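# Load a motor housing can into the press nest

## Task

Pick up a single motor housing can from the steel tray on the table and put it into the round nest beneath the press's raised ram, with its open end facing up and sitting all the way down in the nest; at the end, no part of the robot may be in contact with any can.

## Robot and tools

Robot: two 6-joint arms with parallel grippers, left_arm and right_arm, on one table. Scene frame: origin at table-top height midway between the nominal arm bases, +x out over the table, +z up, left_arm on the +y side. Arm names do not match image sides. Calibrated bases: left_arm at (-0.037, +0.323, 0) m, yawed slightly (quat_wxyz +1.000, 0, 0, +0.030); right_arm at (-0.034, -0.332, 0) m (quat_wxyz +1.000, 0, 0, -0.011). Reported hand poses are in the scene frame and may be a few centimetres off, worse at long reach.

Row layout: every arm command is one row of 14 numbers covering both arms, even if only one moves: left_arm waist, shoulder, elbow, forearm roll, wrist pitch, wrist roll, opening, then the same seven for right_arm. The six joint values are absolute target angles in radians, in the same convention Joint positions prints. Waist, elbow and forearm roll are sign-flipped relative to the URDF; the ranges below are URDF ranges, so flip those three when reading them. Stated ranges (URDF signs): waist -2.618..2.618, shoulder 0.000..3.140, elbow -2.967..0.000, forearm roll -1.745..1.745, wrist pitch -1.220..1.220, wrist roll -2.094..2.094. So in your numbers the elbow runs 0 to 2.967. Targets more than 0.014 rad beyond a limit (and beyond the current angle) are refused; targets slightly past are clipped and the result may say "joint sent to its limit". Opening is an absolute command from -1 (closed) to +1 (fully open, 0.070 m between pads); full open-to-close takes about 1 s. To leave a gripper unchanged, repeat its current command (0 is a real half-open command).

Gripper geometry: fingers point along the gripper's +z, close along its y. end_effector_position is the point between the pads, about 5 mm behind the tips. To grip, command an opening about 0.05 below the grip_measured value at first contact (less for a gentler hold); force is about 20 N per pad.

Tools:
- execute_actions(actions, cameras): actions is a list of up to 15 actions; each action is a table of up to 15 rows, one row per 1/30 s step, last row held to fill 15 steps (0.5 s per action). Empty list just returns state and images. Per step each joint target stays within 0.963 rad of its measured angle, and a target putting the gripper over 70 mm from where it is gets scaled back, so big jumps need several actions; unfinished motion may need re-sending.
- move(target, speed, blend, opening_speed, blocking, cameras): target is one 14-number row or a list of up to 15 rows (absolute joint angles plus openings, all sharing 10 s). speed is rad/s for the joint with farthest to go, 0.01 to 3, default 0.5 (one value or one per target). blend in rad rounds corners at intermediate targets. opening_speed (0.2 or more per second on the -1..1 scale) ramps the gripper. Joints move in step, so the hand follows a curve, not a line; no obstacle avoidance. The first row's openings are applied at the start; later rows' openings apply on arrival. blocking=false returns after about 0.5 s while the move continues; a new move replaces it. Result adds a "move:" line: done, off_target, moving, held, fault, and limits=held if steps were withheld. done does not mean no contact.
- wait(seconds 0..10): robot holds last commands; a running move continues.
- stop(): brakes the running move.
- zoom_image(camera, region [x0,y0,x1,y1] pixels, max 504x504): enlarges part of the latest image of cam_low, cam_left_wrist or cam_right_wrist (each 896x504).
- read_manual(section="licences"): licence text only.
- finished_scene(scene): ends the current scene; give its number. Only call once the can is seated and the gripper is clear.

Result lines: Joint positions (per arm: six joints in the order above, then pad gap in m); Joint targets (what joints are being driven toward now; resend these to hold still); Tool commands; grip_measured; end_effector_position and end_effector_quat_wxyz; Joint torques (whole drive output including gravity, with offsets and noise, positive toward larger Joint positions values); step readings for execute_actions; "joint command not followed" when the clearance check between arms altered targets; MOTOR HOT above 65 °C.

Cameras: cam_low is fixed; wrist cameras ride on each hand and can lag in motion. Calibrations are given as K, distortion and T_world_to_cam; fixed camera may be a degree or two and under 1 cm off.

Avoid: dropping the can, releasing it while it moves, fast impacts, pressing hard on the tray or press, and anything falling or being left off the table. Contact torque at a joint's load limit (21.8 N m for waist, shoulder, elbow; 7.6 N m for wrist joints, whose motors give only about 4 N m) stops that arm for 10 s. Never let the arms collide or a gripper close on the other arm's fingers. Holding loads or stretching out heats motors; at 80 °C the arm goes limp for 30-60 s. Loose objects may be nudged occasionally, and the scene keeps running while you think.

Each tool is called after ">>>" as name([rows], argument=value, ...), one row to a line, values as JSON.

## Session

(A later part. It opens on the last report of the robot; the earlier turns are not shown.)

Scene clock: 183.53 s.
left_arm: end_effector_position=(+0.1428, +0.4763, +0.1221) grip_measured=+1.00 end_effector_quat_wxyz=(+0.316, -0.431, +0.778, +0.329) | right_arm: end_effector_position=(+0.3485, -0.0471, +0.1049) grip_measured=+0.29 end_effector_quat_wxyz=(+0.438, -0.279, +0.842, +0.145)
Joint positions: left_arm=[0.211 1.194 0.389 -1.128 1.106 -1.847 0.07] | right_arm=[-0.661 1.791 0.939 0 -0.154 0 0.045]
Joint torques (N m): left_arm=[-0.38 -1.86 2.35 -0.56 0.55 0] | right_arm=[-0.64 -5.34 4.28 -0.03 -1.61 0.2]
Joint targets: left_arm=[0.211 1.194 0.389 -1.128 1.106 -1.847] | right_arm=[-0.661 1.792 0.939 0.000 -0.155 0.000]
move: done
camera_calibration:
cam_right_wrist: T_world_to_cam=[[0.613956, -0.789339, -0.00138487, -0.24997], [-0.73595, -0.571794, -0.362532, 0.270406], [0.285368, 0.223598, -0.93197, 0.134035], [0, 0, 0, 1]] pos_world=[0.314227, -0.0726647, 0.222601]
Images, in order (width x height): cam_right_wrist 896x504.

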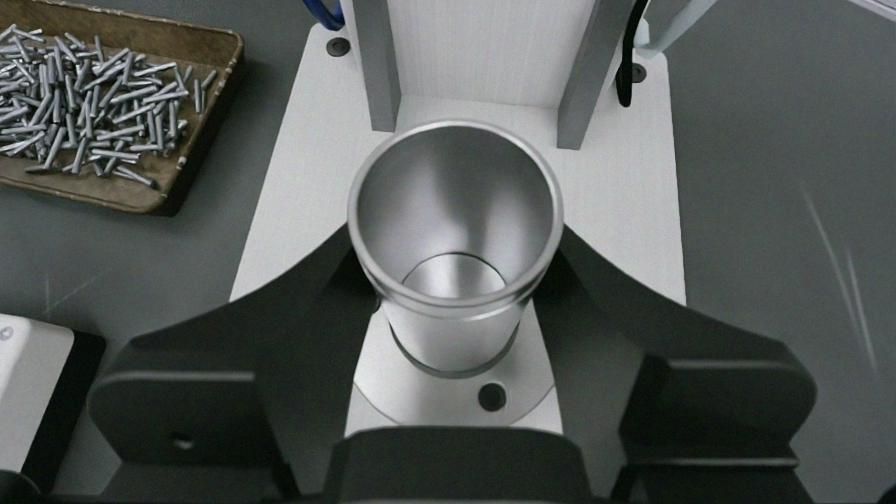

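>>> execute_actions(actions=[], cameras=["cam_low","cam_right_wrist"])

>>> zoom_image(camera="cam_low", region=[440, 170, 530, 260])

Scene clock: 195.63 s.
left_arm: end_effector_position=(+0.1428, +0.4763, +0.1221) grip_measured=+1.00 end_effector_quat_wxyz=(+0.316, -0.431, +0.778, +0.329) | right_arm: end_effector_position=(+0.3485, -0.0471, +0.1049) grip_measured=+0.29 end_effector_quat_wxyz=(+0.438, -0.279, +0.842, +0.145)
Joint positions: left_arm=[0.211 1.194 0.389 -1.128 1.106 -1.847 0.07] | right_arm=[-0.661 1.791 0.939 0 -0.154 0 0.045]
Joint torques (N m): left_arm=[-0.31 -1.91 2.39 -0.58 0.54 -0.02] | right_arm=[-0.08 -4.88 3.54 -0.08 -1.6 0.09]
Motor temperatures (°C): left_arm=[26 32 29 30 34 35] | right_arm=[35 32 30 35 33 30]
Joint targets: left_arm=[0.211 1.194 0.389 -1.128 1.106 -1.847] | right_arm=[-0.661 1.792 0.939 0.000 -0.154 0.000]
Tool commands: left_gripper/opening=+1.0 right_gripper/opening=+0.17
camera_calibration:
cam_right_wrist: T_world_to_cam=[[0.613956, -0.789339, -0.00138487, -0.24997], [-0.73595, -0.571794, -0.362532, 0.270406], [0.285368, 0.223598, -0.93197, 0.134035], [0, 0, 0, 1]] pos_world=[0.314227, -0.0726647, 0.222601]
Images, in order (width x height): cam_low 896x504, cam_right_wrist 896x504.

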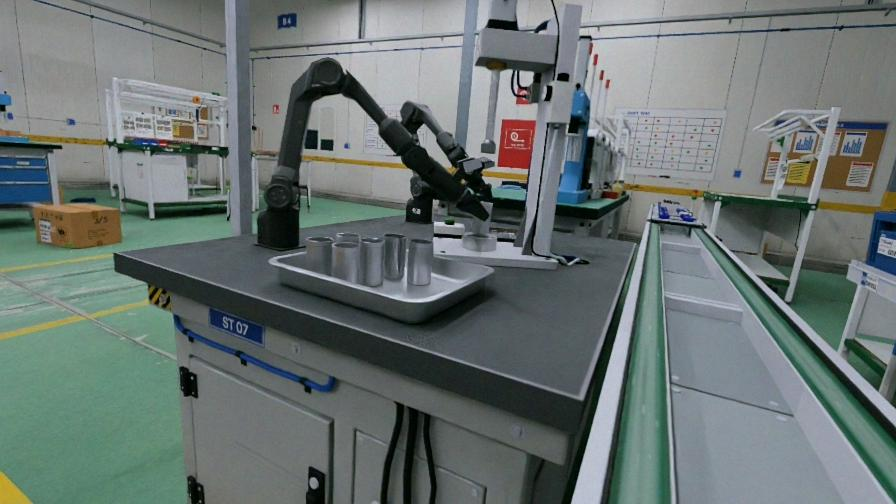

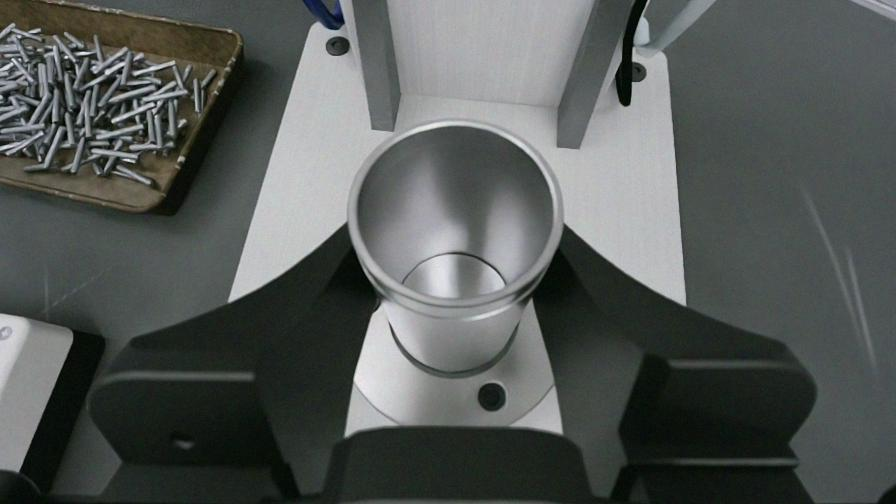

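Scaled by 5.600 from the camera's 896x504 image, which has a finer 1280x720 frame.

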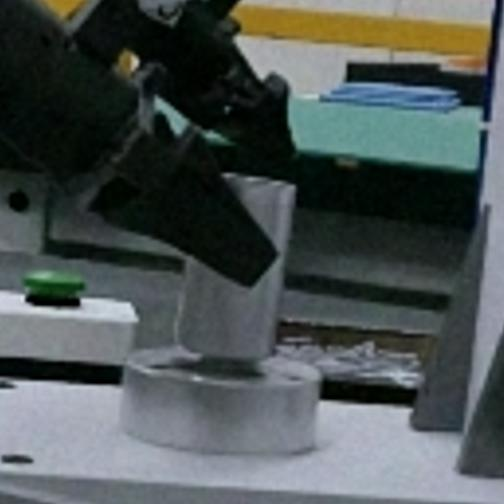

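>>> zoom_image(camera="cam_low", region=[455, 215, 505, 257])

>>> zoom_image(camera="cam_right_wrist", region=[340, 270, 580, 430])

Scaled by 10.080 from the camera's 896x504 image, which has a finer 1280x720 frame.

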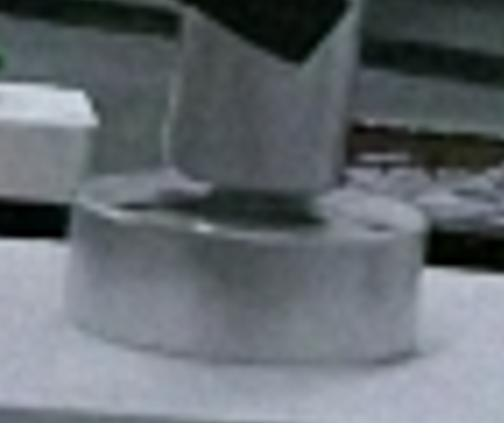

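Scaled by 2.100 from the camera's 896x504 image, which has a finer 1280x720 frame.

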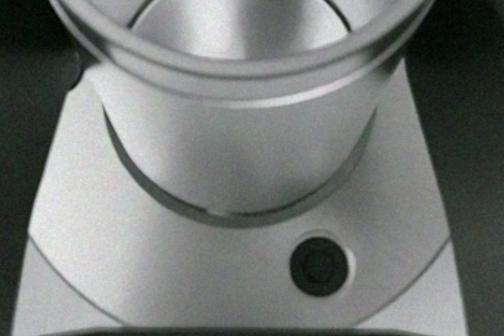

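>>> move(target=[0.211,1.194,0.389,-1.128,1.106,-1.847,1,-0.6607,1.811,0.9274,0,-0.1856,0,0.17], speed=0.1, cameras=["cam_low","cam_right_wrist"])

>>> zoom_image(camera="cam_low", region=[455, 195, 515, 255])

>>> zoom_image(camera="cam_right_wrist", region=[340, 270, 580, 430])

Scene clock: 230.00 s.
left_arm: end_effector_position=(+0.1428, +0.4763, +0.1221) grip_measured=+1.00 end_effector_quat_wxyz=(+0.316, -0.431, +0.778, +0.329) | right_arm: end_effector_position=(+0.3488, -0.0469, +0.0970) grip_measured=+0.29 end_effector_quat_wxyz=(+0.438, -0.279, +0.842, +0.145)
Joint positions: left_arm=[0.211 1.194 0.389 -1.128 1.106 -1.847 0.07] | right_arm=[-0.661 1.811 0.928 0 -0.186 0 0.045]
Joint torques (N m): left_arm=[-0.27 -1.96 2.4 -0.58 0.54 -0.03] | right_arm=[-0.21 -5.29 3.25 -0.12 -1.5 0.11]
Joint targets: left_arm=[0.211 1.194 0.389 -1.128 1.106 -1.847] | right_arm=[-0.661 1.811 0.927 0.000 -0.186 0.000]
move: done
camera_calibration:
cam_right_wrist: T_world_to_cam=[[0.613992, -0.789311, -0.00137743, -0.249957], [-0.735721, -0.571671, -0.363189, 0.267808], [0.285882, 0.224009, -0.931714, 0.126198], [0, 0, 0, 1]] pos_world=[0.314426, -0.0724656, 0.214501]
Images, in order (width x height): cam_low 896x504, cam_right_wrist 896x504.

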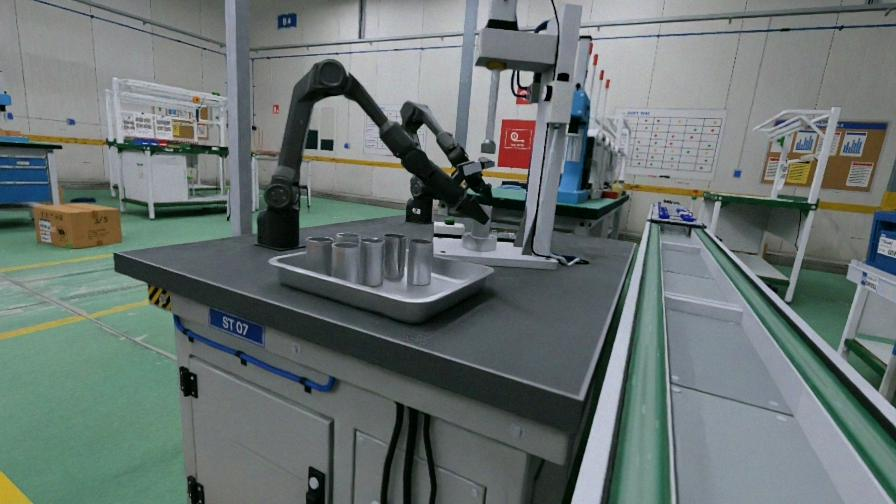

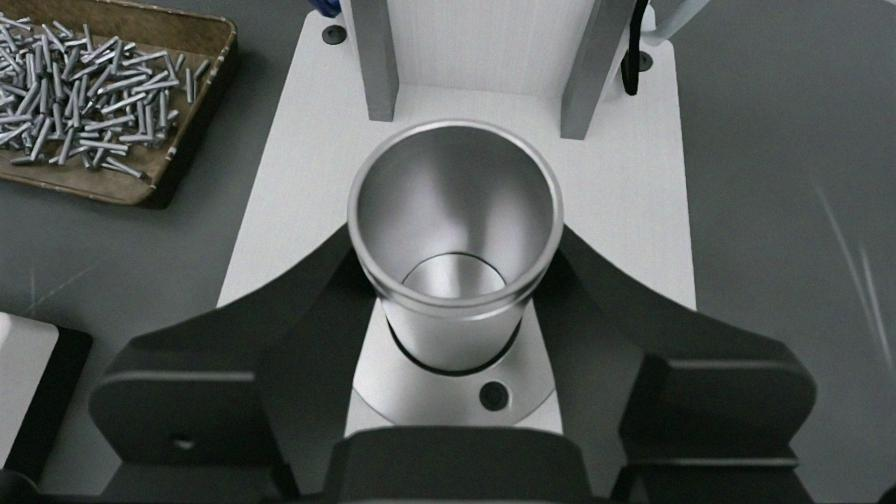

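Scaled by 8.400 from the camera's 896x504 image, which has a finer 1280x720 frame.

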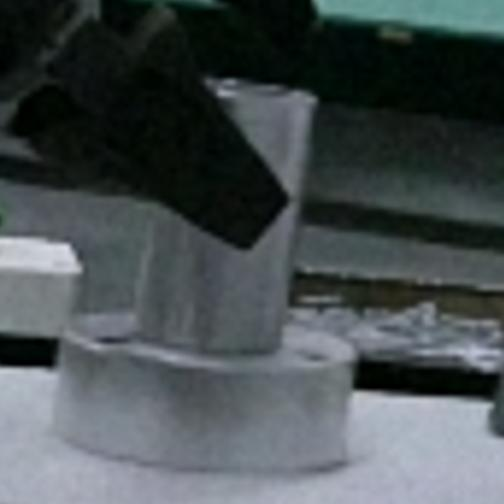

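Scaled by 2.100 from the camera's 896x504 image, which has a finer 1280x720 frame.

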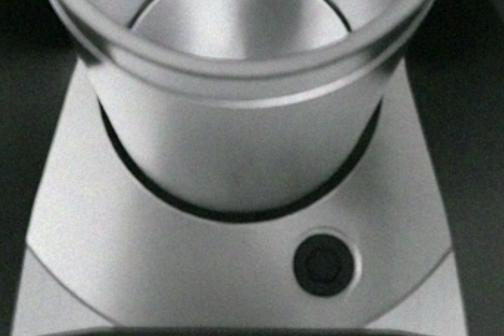

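>>> move([
  [0.211,1.194,0.389,-1.128,1.106,-1.847,1,-0.6607,1.8098,0.886,0,-0.2659,0,0.17],
], speed=0.1, cameras=["cam_low","cam_right_wrist"])

>>> zoom_image(camera="cam_low", region=[455, 195, 515, 255])

>>> zoom_image(camera="cam_right_wrist", region=[340, 270, 580, 430])

Scene clock: 238.33 s.
left_arm: end_effector_position=(+0.1428, +0.4763, +0.1221) grip_measured=+1.00 end_effector_quat_wxyz=(+0.316, -0.431, +0.778, +0.329) | right_arm: end_effector_position=(+0.3470, -0.0482, +0.0967) grip_measured=+0.29 end_effector_quat_wxyz=(+0.455, -0.276, +0.833, +0.151)
Joint positions: left_arm=[0.211 1.194 0.389 -1.128 1.106 -1.847 0.07] | right_arm=[-0.661 1.81 0.886 0 -0.267 0 0.045]
Joint torques (N m): left_arm=[-0.21 -2.02 2.42 -0.6 0.53 -0.05] | right_arm=[-0.23 -5.85 3.29 -0.12 -1.41 0.13]
Joint targets: left_arm=[0.211 1.194 0.389 -1.128 1.106 -1.847] | right_arm=[-0.661 1.810 0.886 0.000 -0.266 0.000]
move: done
camera_calibration:
cam_right_wrist: T_world_to_cam=[[0.614031, -0.789282, -0.000544721, -0.249987], [-0.723592, -0.562651, -0.399798, 0.265464], [0.315247, 0.245883, -0.916603, 0.116198], [0, 0, 0, 1]] pos_world=[0.308956, -0.0765177, 0.212504]
Images, in order (width x height): cam_low 896x504, cam_right_wrist 896x504.

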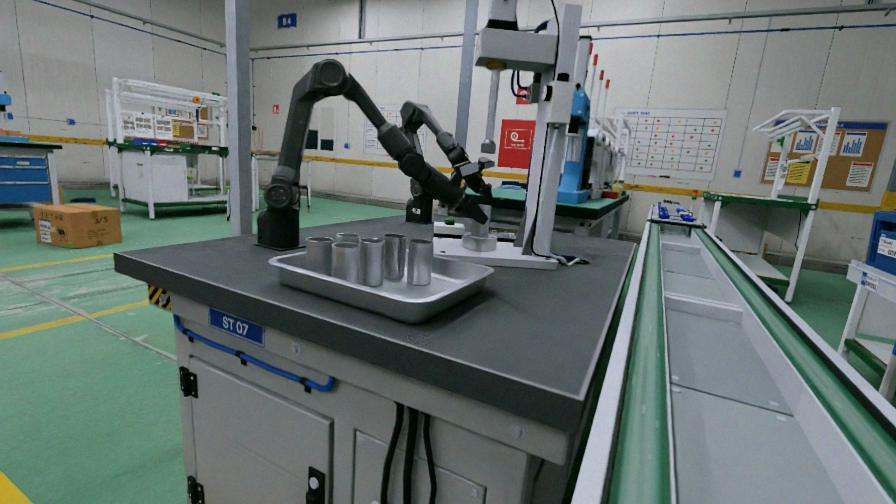

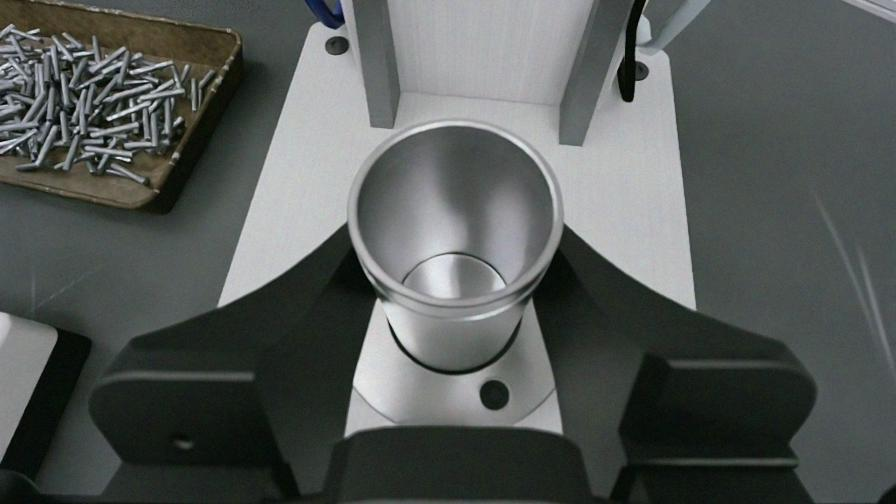

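Scaled by 8.400 from the camera's 896x504 image, which has a finer 1280x720 frame.

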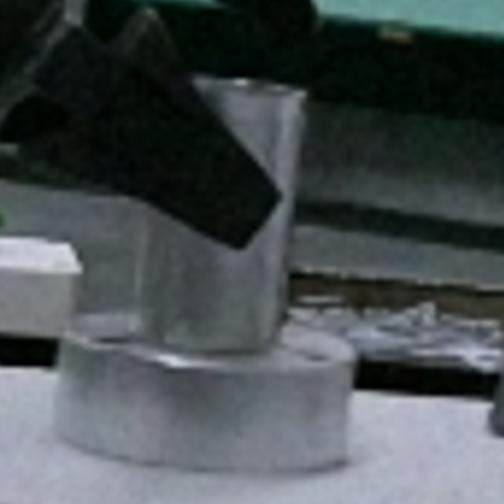

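Scaled by 2.100 from the camera's 896x504 image, which has a finer 1280x720 frame.

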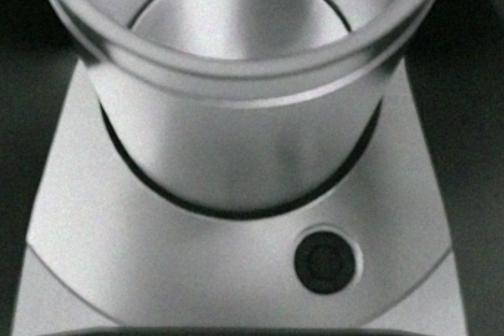

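>>> move([
  [0.211,1.194,0.389,-1.128,1.106,-1.847,1,-0.6607,1.8361,0.8726,0,-0.3056,0,0.17],
], speed=0.1, cameras=["cam_low","cam_right_wrist"])

>>> zoom_image(camera="cam_low", region=[455, 195, 515, 255])

>>> zoom_image(camera="cam_right_wrist", region=[340, 270, 580, 430])

Scene clock: 243.40 s.
left_arm: end_effector_position=(+0.1428, +0.4763, +0.1221) grip_measured=+1.00 end_effector_quat_wxyz=(+0.316, -0.431, +0.778, +0.329) | right_arm: end_effector_position=(+0.3477, -0.0482, +0.0877) grip_measured=+0.29 end_effector_quat_wxyz=(+0.456, -0.276, +0.832, +0.151)
Joint positions: left_arm=[0.211 1.194 0.389 -1.128 1.106 -1.847 0.07] | right_arm=[-0.661 1.836 0.874 0 -0.307 0 0.045]
Joint torques (N m): left_arm=[-0.15 -2.06 2.46 -0.61 0.52 -0.04] | right_arm=[-0.41 -5.03 2.26 -0.11 -1.02 0.14]
Joint targets: left_arm=[0.211 1.194 0.389 -1.128 1.106 -1.847] | right_arm=[-0.661 1.836 0.873 0.000 -0.306 0.000]
move: done
camera_calibration:
cam_right_wrist: T_world_to_cam=[[0.613327, -0.789829, -0.000445984, -0.250239], [-0.723149, -0.561321, -0.40246, 0.262463], [0.317624, 0.247162, -0.915437, 0.106817], [0, 0, 0, 1]] pos_world=[0.30935, -0.0767217, 0.203304]
Images, in order (width x height): cam_low 896x504, cam_right_wrist 896x504.

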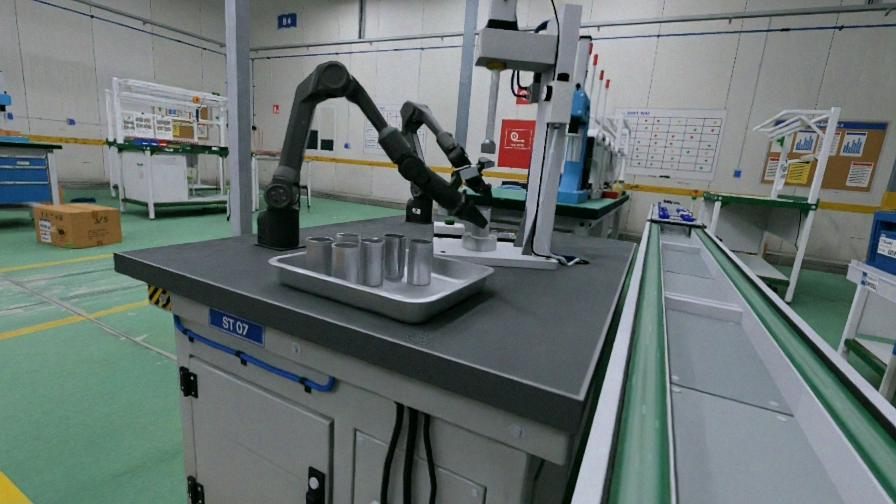

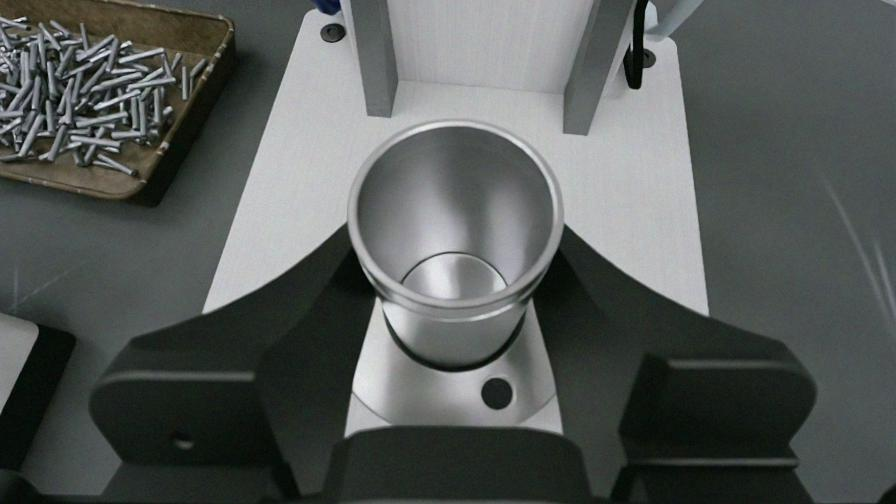

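Scaled by 8.400 from the camera's 896x504 image, which has a finer 1280x720 frame.

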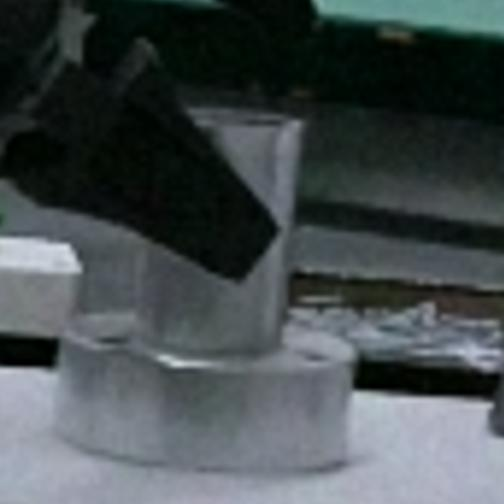

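Scaled by 2.100 from the camera's 896x504 image, which has a finer 1280x720 frame.

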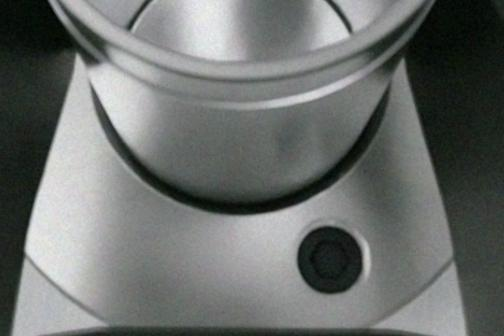

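>>> move([
  [0.211,1.194,0.389,-1.128,1.106,-1.847,1,-0.6607,1.8636,0.8609,0,-0.3448,0,0.17],
], speed=0.07, cameras=["cam_low","cam_right_wrist"])

>>> zoom_image(camera="cam_low", region=[455, 195, 515, 255])

>>> zoom_image(camera="cam_right_wrist", region=[340, 270, 580, 430])

Scene clock: 246.20 s.
left_arm: end_effector_position=(+0.1428, +0.4763, +0.1221) grip_measured=+1.00 end_effector_quat_wxyz=(+0.316, -0.431, +0.778, +0.329) | right_arm: end_effector_position=(+0.3474, -0.0484, +0.0772) grip_measured=+0.29 end_effector_quat_wxyz=(+0.456, -0.276, +0.833, +0.151)
Joint positions: left_arm=[0.211 1.194 0.389 -1.128 1.106 -1.847 0.07] | right_arm=[-0.661 1.863 0.861 0 -0.345 0 0.045]
Joint torques (N m): left_arm=[-0.12 -2.1 2.47 -0.62 0.52 -0.04] | right_arm=[-1.35 -4.43 0.78 -0.03 -0.27 0.16]
Joint targets: left_arm=[0.211 1.194 0.389 -1.128 1.106 -1.847] | right_arm=[-0.661 1.864 0.861 0.000 -0.345 0.000]
move: done
camera_calibration:
cam_right_wrist: T_world_to_cam=[[0.613365, -0.789799, -0.000538018, -0.250192], [-0.723639, -0.561711, -0.401033, 0.257965], [0.316433, 0.246369, -0.916063, 0.0979031], [0, 0, 0, 1]] pos_world=[0.309153, -0.0768197, 0.193004]
Images, in order (width x height): cam_low 896x504, cam_right_wrist 896x504.

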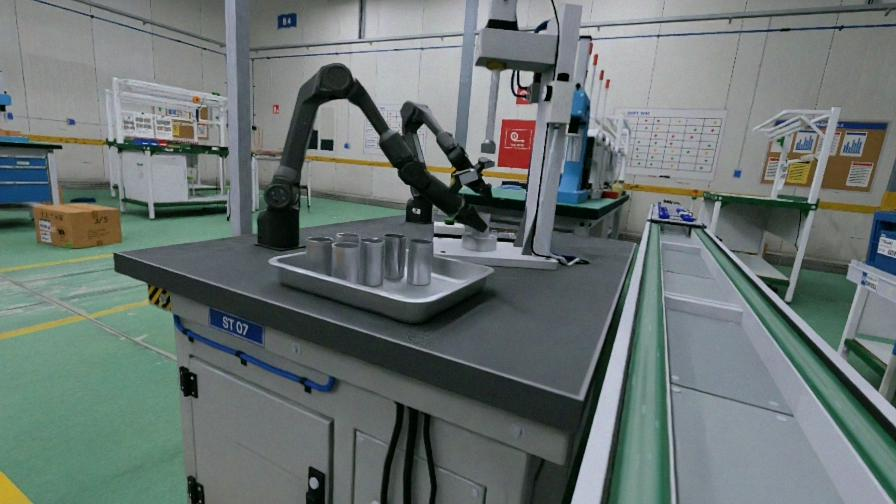

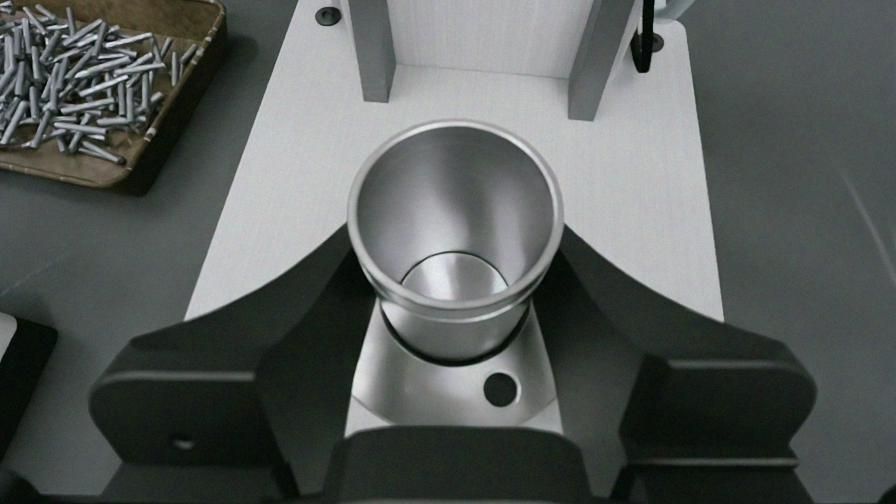

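Scaled by 8.400 from the camera's 896x504 image, which has a finer 1280x720 frame.

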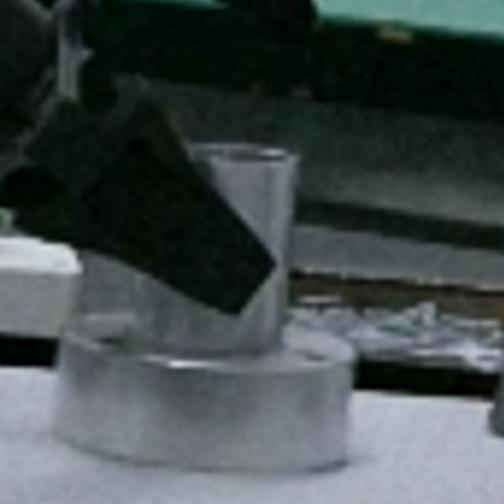

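Scaled by 2.100 from the camera's 896x504 image, which has a finer 1280x720 frame.

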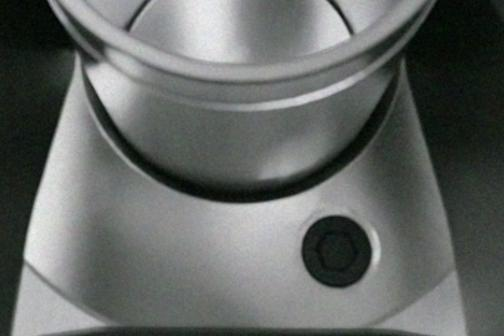

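>>> move([
  [0.211,1.194,0.389,-1.128,1.106,-1.847,1,-0.6607,1.872,0.8577,0,-0.3564,0,0.17],
], speed=0.05, cameras=["cam_low","cam_right_wrist"])

>>> zoom_image(camera="cam_low", region=[455, 195, 515, 255])

>>> zoom_image(camera="cam_right_wrist", region=[340, 270, 580, 430])

Scene clock: 250.03 s.
left_arm: end_effector_position=(+0.1428, +0.4763, +0.1221) grip_measured=+1.00 end_effector_quat_wxyz=(+0.316, -0.431, +0.778, +0.329) | right_arm: end_effector_position=(+0.3474, -0.0484, +0.0746) grip_measured=+0.29 end_effector_quat_wxyz=(+0.456, -0.276, +0.833, +0.151)
Joint positions: left_arm=[0.211 1.194 0.389 -1.128 1.106 -1.847 0.07] | right_arm=[-0.661 1.871 0.858 0 -0.356 0 0.045]
Joint torques (N m): left_arm=[-0.08 -2.15 2.5 -0.63 0.51 -0.03] | right_arm=[-2.11 -3.27 0.29 0.32 -0.08 0.18]
Joint targets: left_arm=[0.211 1.194 0.389 -1.128 1.106 -1.847] | right_arm=[-0.661 1.872 0.858 0.000 -0.356 0.000]
move: done
camera_calibration:
cam_right_wrist: T_world_to_cam=[[0.613389, -0.789781, -0.000497002, -0.250207], [-0.723482, -0.561645, -0.401408, 0.25695], [0.316746, 0.246579, -0.915899, 0.09541], [0, 0, 0, 1]] pos_world=[0.309152, -0.0768202, 0.190404]
Images, in order (width x height): cam_low 896x504, cam_right_wrist 896x504.

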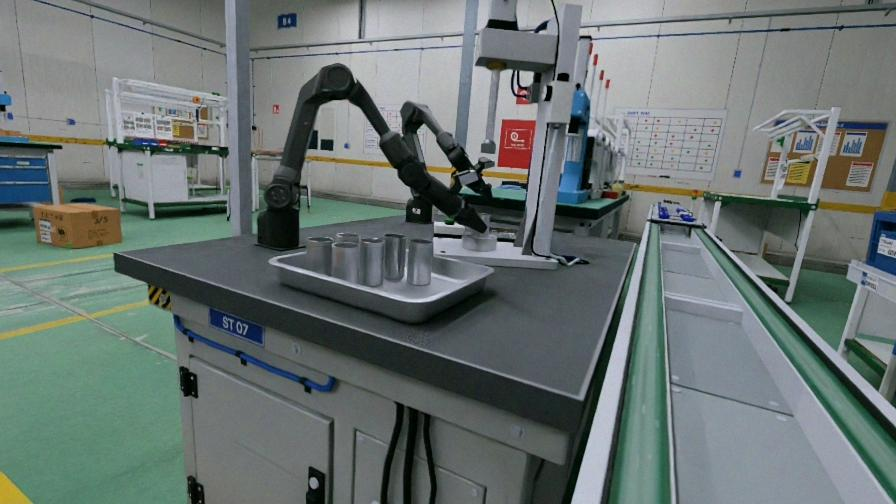

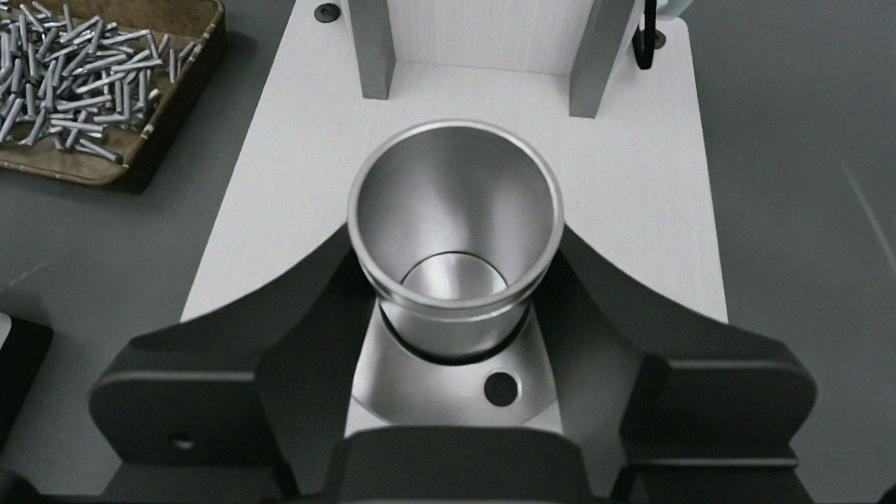

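Scaled by 8.400 from the camera's 896x504 image, which has a finer 1280x720 frame.

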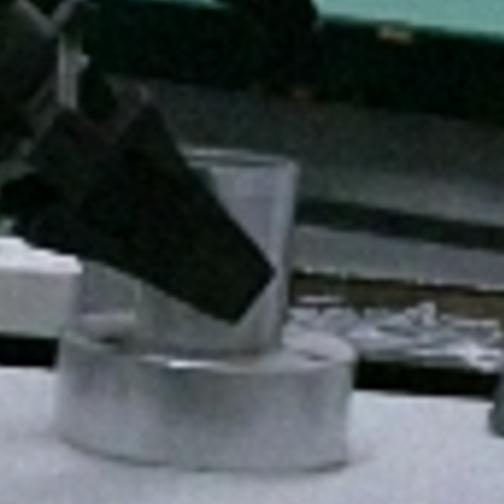

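Scaled by 2.100 from the camera's 896x504 image, which has a finer 1280x720 frame.

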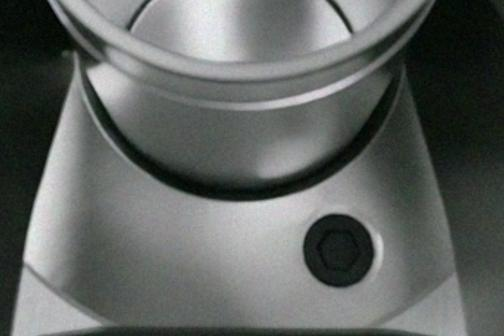

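>>> move(target=[0.211,1.194,0.389,-1.128,1.106,-1.847,1,-0.6607,1.8834,0.8532,0,-0.3723,0,0.17], speed=0.05, cameras=["cam_low","cam_right_wrist"])

>>> zoom_image(camera="cam_low", region=[455, 195, 515, 255])

>>> zoom_image(camera="cam_right_wrist", region=[340, 270, 580, 430])

Scene clock: 252.37 s.
left_arm: end_effector_position=(+0.1428, +0.4763, +0.1221) grip_measured=+1.00 end_effector_quat_wxyz=(+0.316, -0.431, +0.778, +0.329) | right_arm: end_effector_position=(+0.3480, -0.0479, +0.0719) grip_measured=+0.29 end_effector_quat_wxyz=(+0.458, -0.275, +0.832, +0.151)
Joint positions: left_arm=[0.211 1.194 0.389 -1.128 1.106 -1.847 0.07] | right_arm=[-0.661 1.882 0.855 0 -0.374 0 0.045]
Joint torques (N m): left_arm=[-0.04 -2.17 2.52 -0.63 0.51 -0.02] | right_arm=[-2.01 1.94 -2.41 0.31 2.54 0.19]
Joint targets: left_arm=[0.211 1.194 0.389 -1.128 1.106 -1.847] | right_arm=[-0.661 1.883 0.853 0.000 -0.372 0.000]
move: done
camera_calibration:
cam_right_wrist: T_world_to_cam=[[0.613337, -0.789821, -0.000520172, -0.250156], [-0.722165, -0.560531, -0.405318, 0.256405], [0.319837, 0.248972, -0.914175, 0.0914573], [0, 0, 0, 1]] pos_world=[0.309345, -0.076626, 0.187404]
Images, in order (width x height): cam_low 896x504, cam_right_wrist 896x504.

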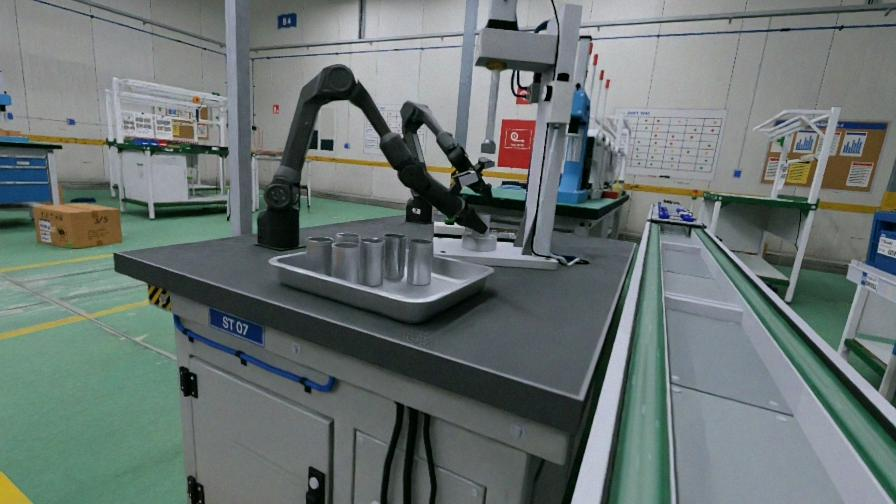

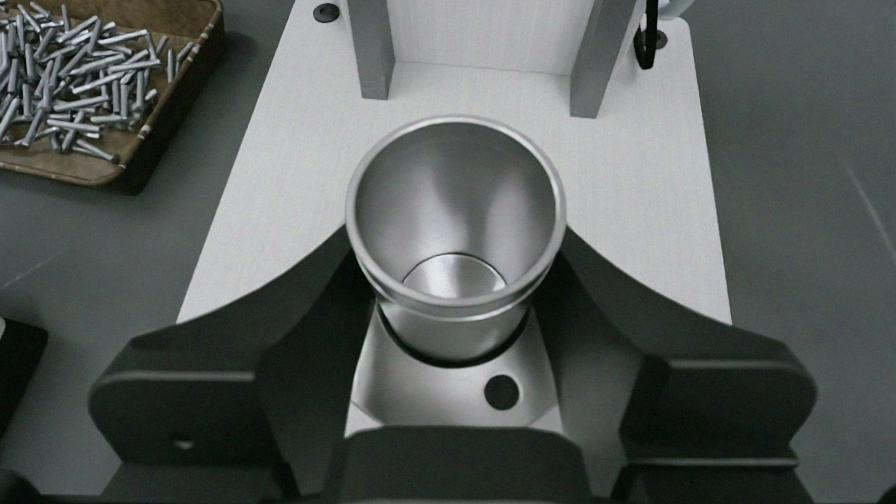

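Scaled by 8.400 from the camera's 896x504 image, which has a finer 1280x720 frame.

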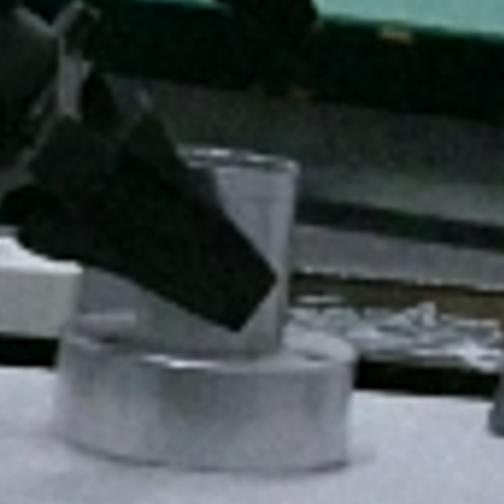

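Scaled by 2.100 from the camera's 896x504 image, which has a finer 1280x720 frame.

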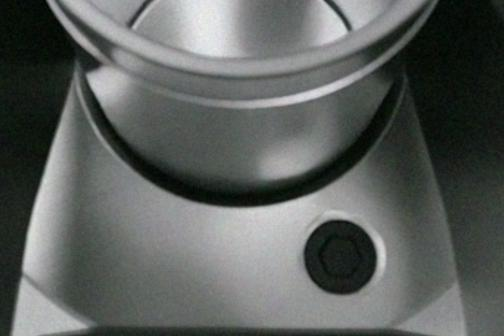

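>>> move([
  [0.211,1.194,0.389,-1.128,1.106,-1.847,1,-0.6607,1.875,0.8565,0,-0.3605,0,0.17],
  [0.211,1.194,0.389,-1.128,1.106,-1.847,1,-0.6607,1.875,0.8565,0,-0.3605,0,0.7],
], speed=0.05, opening_speed=0.4, cameras=["cam_low","cam_right_wrist"])

>>> zoom_image(camera="cam_low", region=[455, 195, 515, 255])

Scene clock: 258.33 s.
left_arm: end_effector_position=(+0.1428, +0.4763, +0.1221) grip_measured=+1.00 end_effector_quat_wxyz=(+0.316, -0.431, +0.778, +0.329) | right_arm: end_effector_position=(+0.3470, -0.0485, +0.0725) grip_measured=+0.70 end_effector_quat_wxyz=(+0.455, -0.276, +0.833, +0.150)
Joint positions: left_arm=[0.211 1.194 0.389 -1.128 1.106 -1.847 0.07] | right_arm=[-0.661 1.875 0.856 0 -0.36 0 0.06]
Joint torques (N m): left_arm=[0.03 -2.24 2.55 -0.65 0.5 -0.01] | right_arm=[-0.15 -5.53 3.77 0.01 -1.41 0.14]
Joint targets: left_arm=[0.211 1.194 0.389 -1.128 1.106 -1.847] | right_arm=[-0.661 1.875 0.856 0.000 -0.361 0.000]
move: done
camera_calibration:
cam_right_wrist: T_world_to_cam=[[0.613547, -0.789658, -0.000608339, -0.250166], [-0.724264, -0.56243, -0.398891, 0.255748], [0.314645, 0.245179, -0.916998, 0.0942643], [0, 0, 0, 1]] pos_world=[0.309057, -0.0768166, 0.188303]
Images, in order (width x height): cam_low 896x504, cam_right_wrist 896x504.

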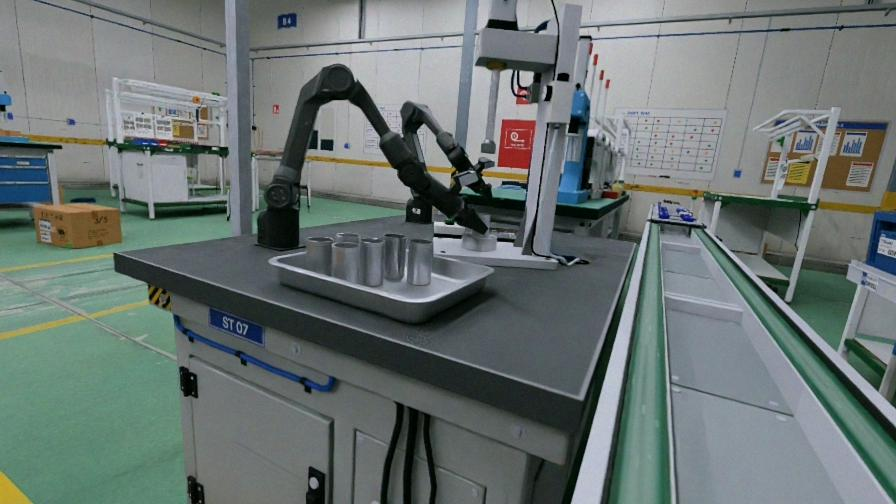

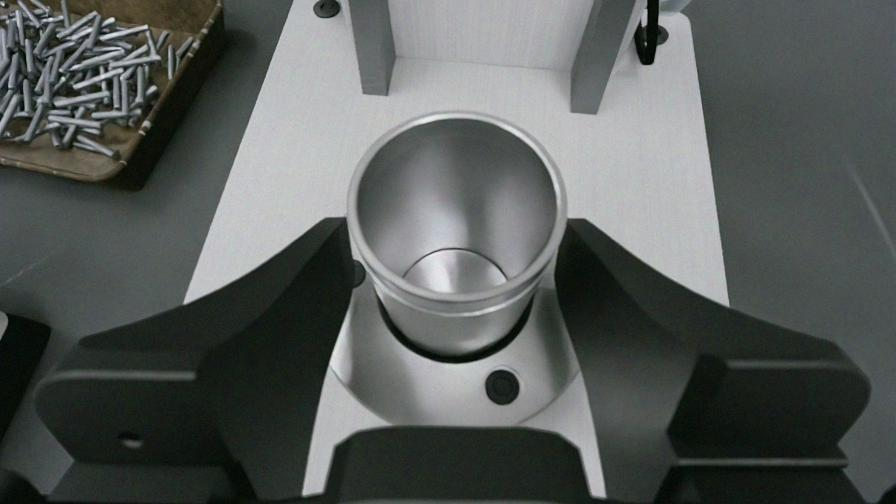

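Scaled by 8.400 from the camera's 896x504 image, which has a finer 1280x720 frame.

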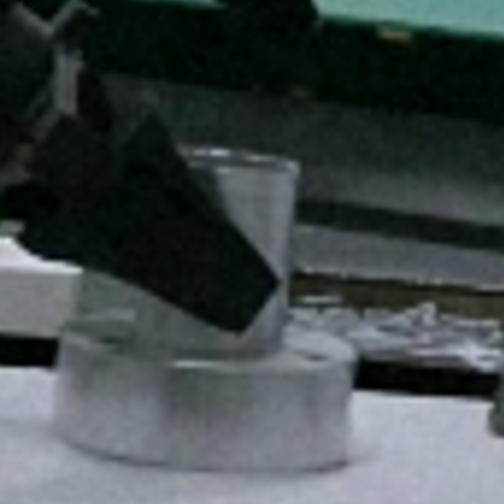

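>>> move([
  [0.211,1.194,0.389,-1.128,1.106,-1.847,1,-0.6607,1.7041,0.7272,0,-0.319,0,0.7],
  [0.211,1.194,0.389,-1.128,1.106,-1.847,1,-0.6607,1.5193,0.6234,0,-0.238,0,0.7],
], speed=0.3, blend=0.05, cameras=["cam_low","cam_right_wrist"])

>>> zoom_image(camera="cam_low", region=[455, 195, 515, 255])

>>> zoom_image(camera="cam_right_wrist", region=[340, 0, 580, 200])

Scene clock: 262.33 s.
left_arm: end_effector_position=(+0.1428, +0.4763, +0.1221) grip_measured=+1.00 end_effector_quat_wxyz=(+0.316, -0.431, +0.778, +0.329) | right_arm: end_effector_position=(+0.2862, -0.0937, +0.1208) grip_measured=+0.70 end_effector_quat_wxyz=(+0.455, -0.276, +0.833, +0.150)
Joint positions: left_arm=[0.211 1.194 0.389 -1.128 1.106 -1.847 0.07] | right_arm=[-0.661 1.518 0.622 0 -0.237 0 0.059]
Joint torques (N m): left_arm=[0.09 -2.3 2.58 -0.66 0.49 0] | right_arm=[-0.2 -2.78 3.48 -0.12 -1.41 0.1]
Joint targets: left_arm=[0.211 1.194 0.389 -1.128 1.106 -1.847] | right_arm=[-0.661 1.519 0.623 0.000 -0.238 0.000]
move: done
camera_calibration:
cam_right_wrist: T_world_to_cam=[[0.613551, -0.789655, -0.000510981, -0.248487], [-0.724085, -0.562346, -0.399333, 0.205554], [0.315048, 0.245381, -0.916806, 0.168679], [0, 0, 0, 1]] pos_world=[0.248156, -0.122017, 0.236604]
Images, in order (width x height): cam_low 896x504, cam_right_wrist 896x504.

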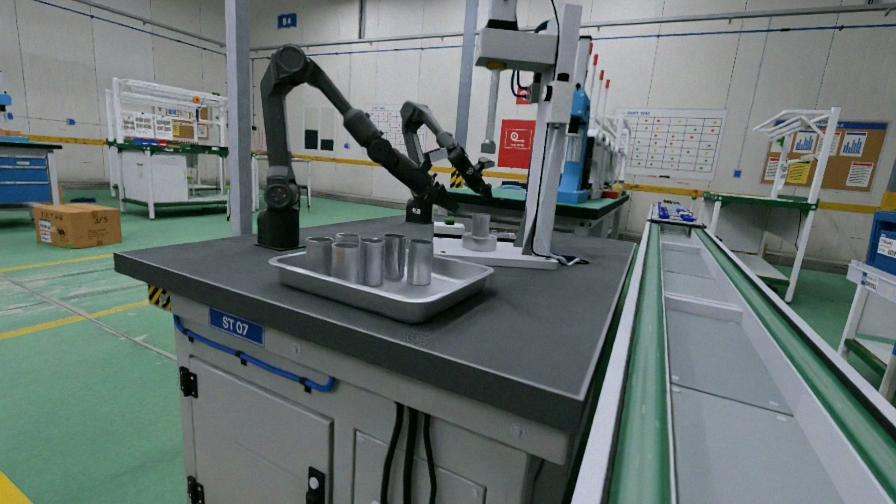

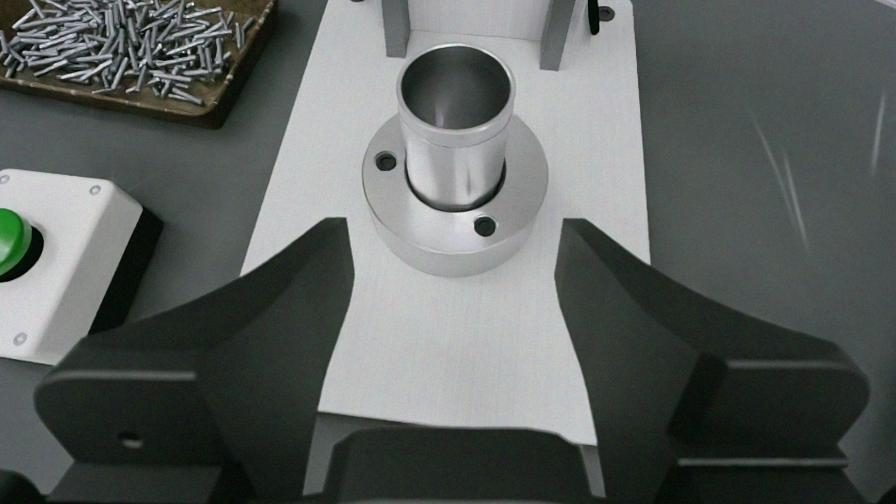

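Scaled by 8.400 from the camera's 896x504 image, which has a finer 1280x720 frame.

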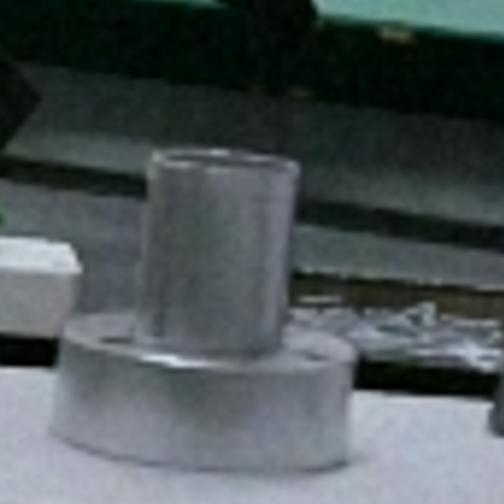

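Scaled by 2.100 from the camera's 896x504 image, which has a finer 1280x720 frame.

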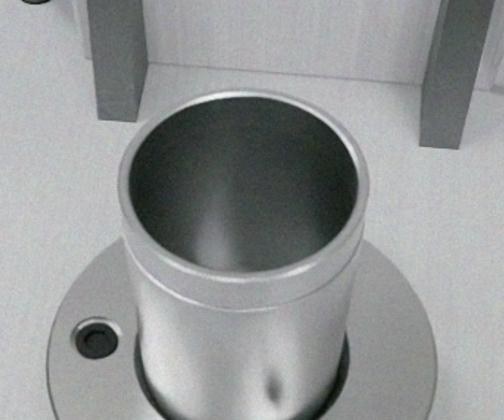

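>>> finished_scene(scene=1)

The scene is finished: the task was done.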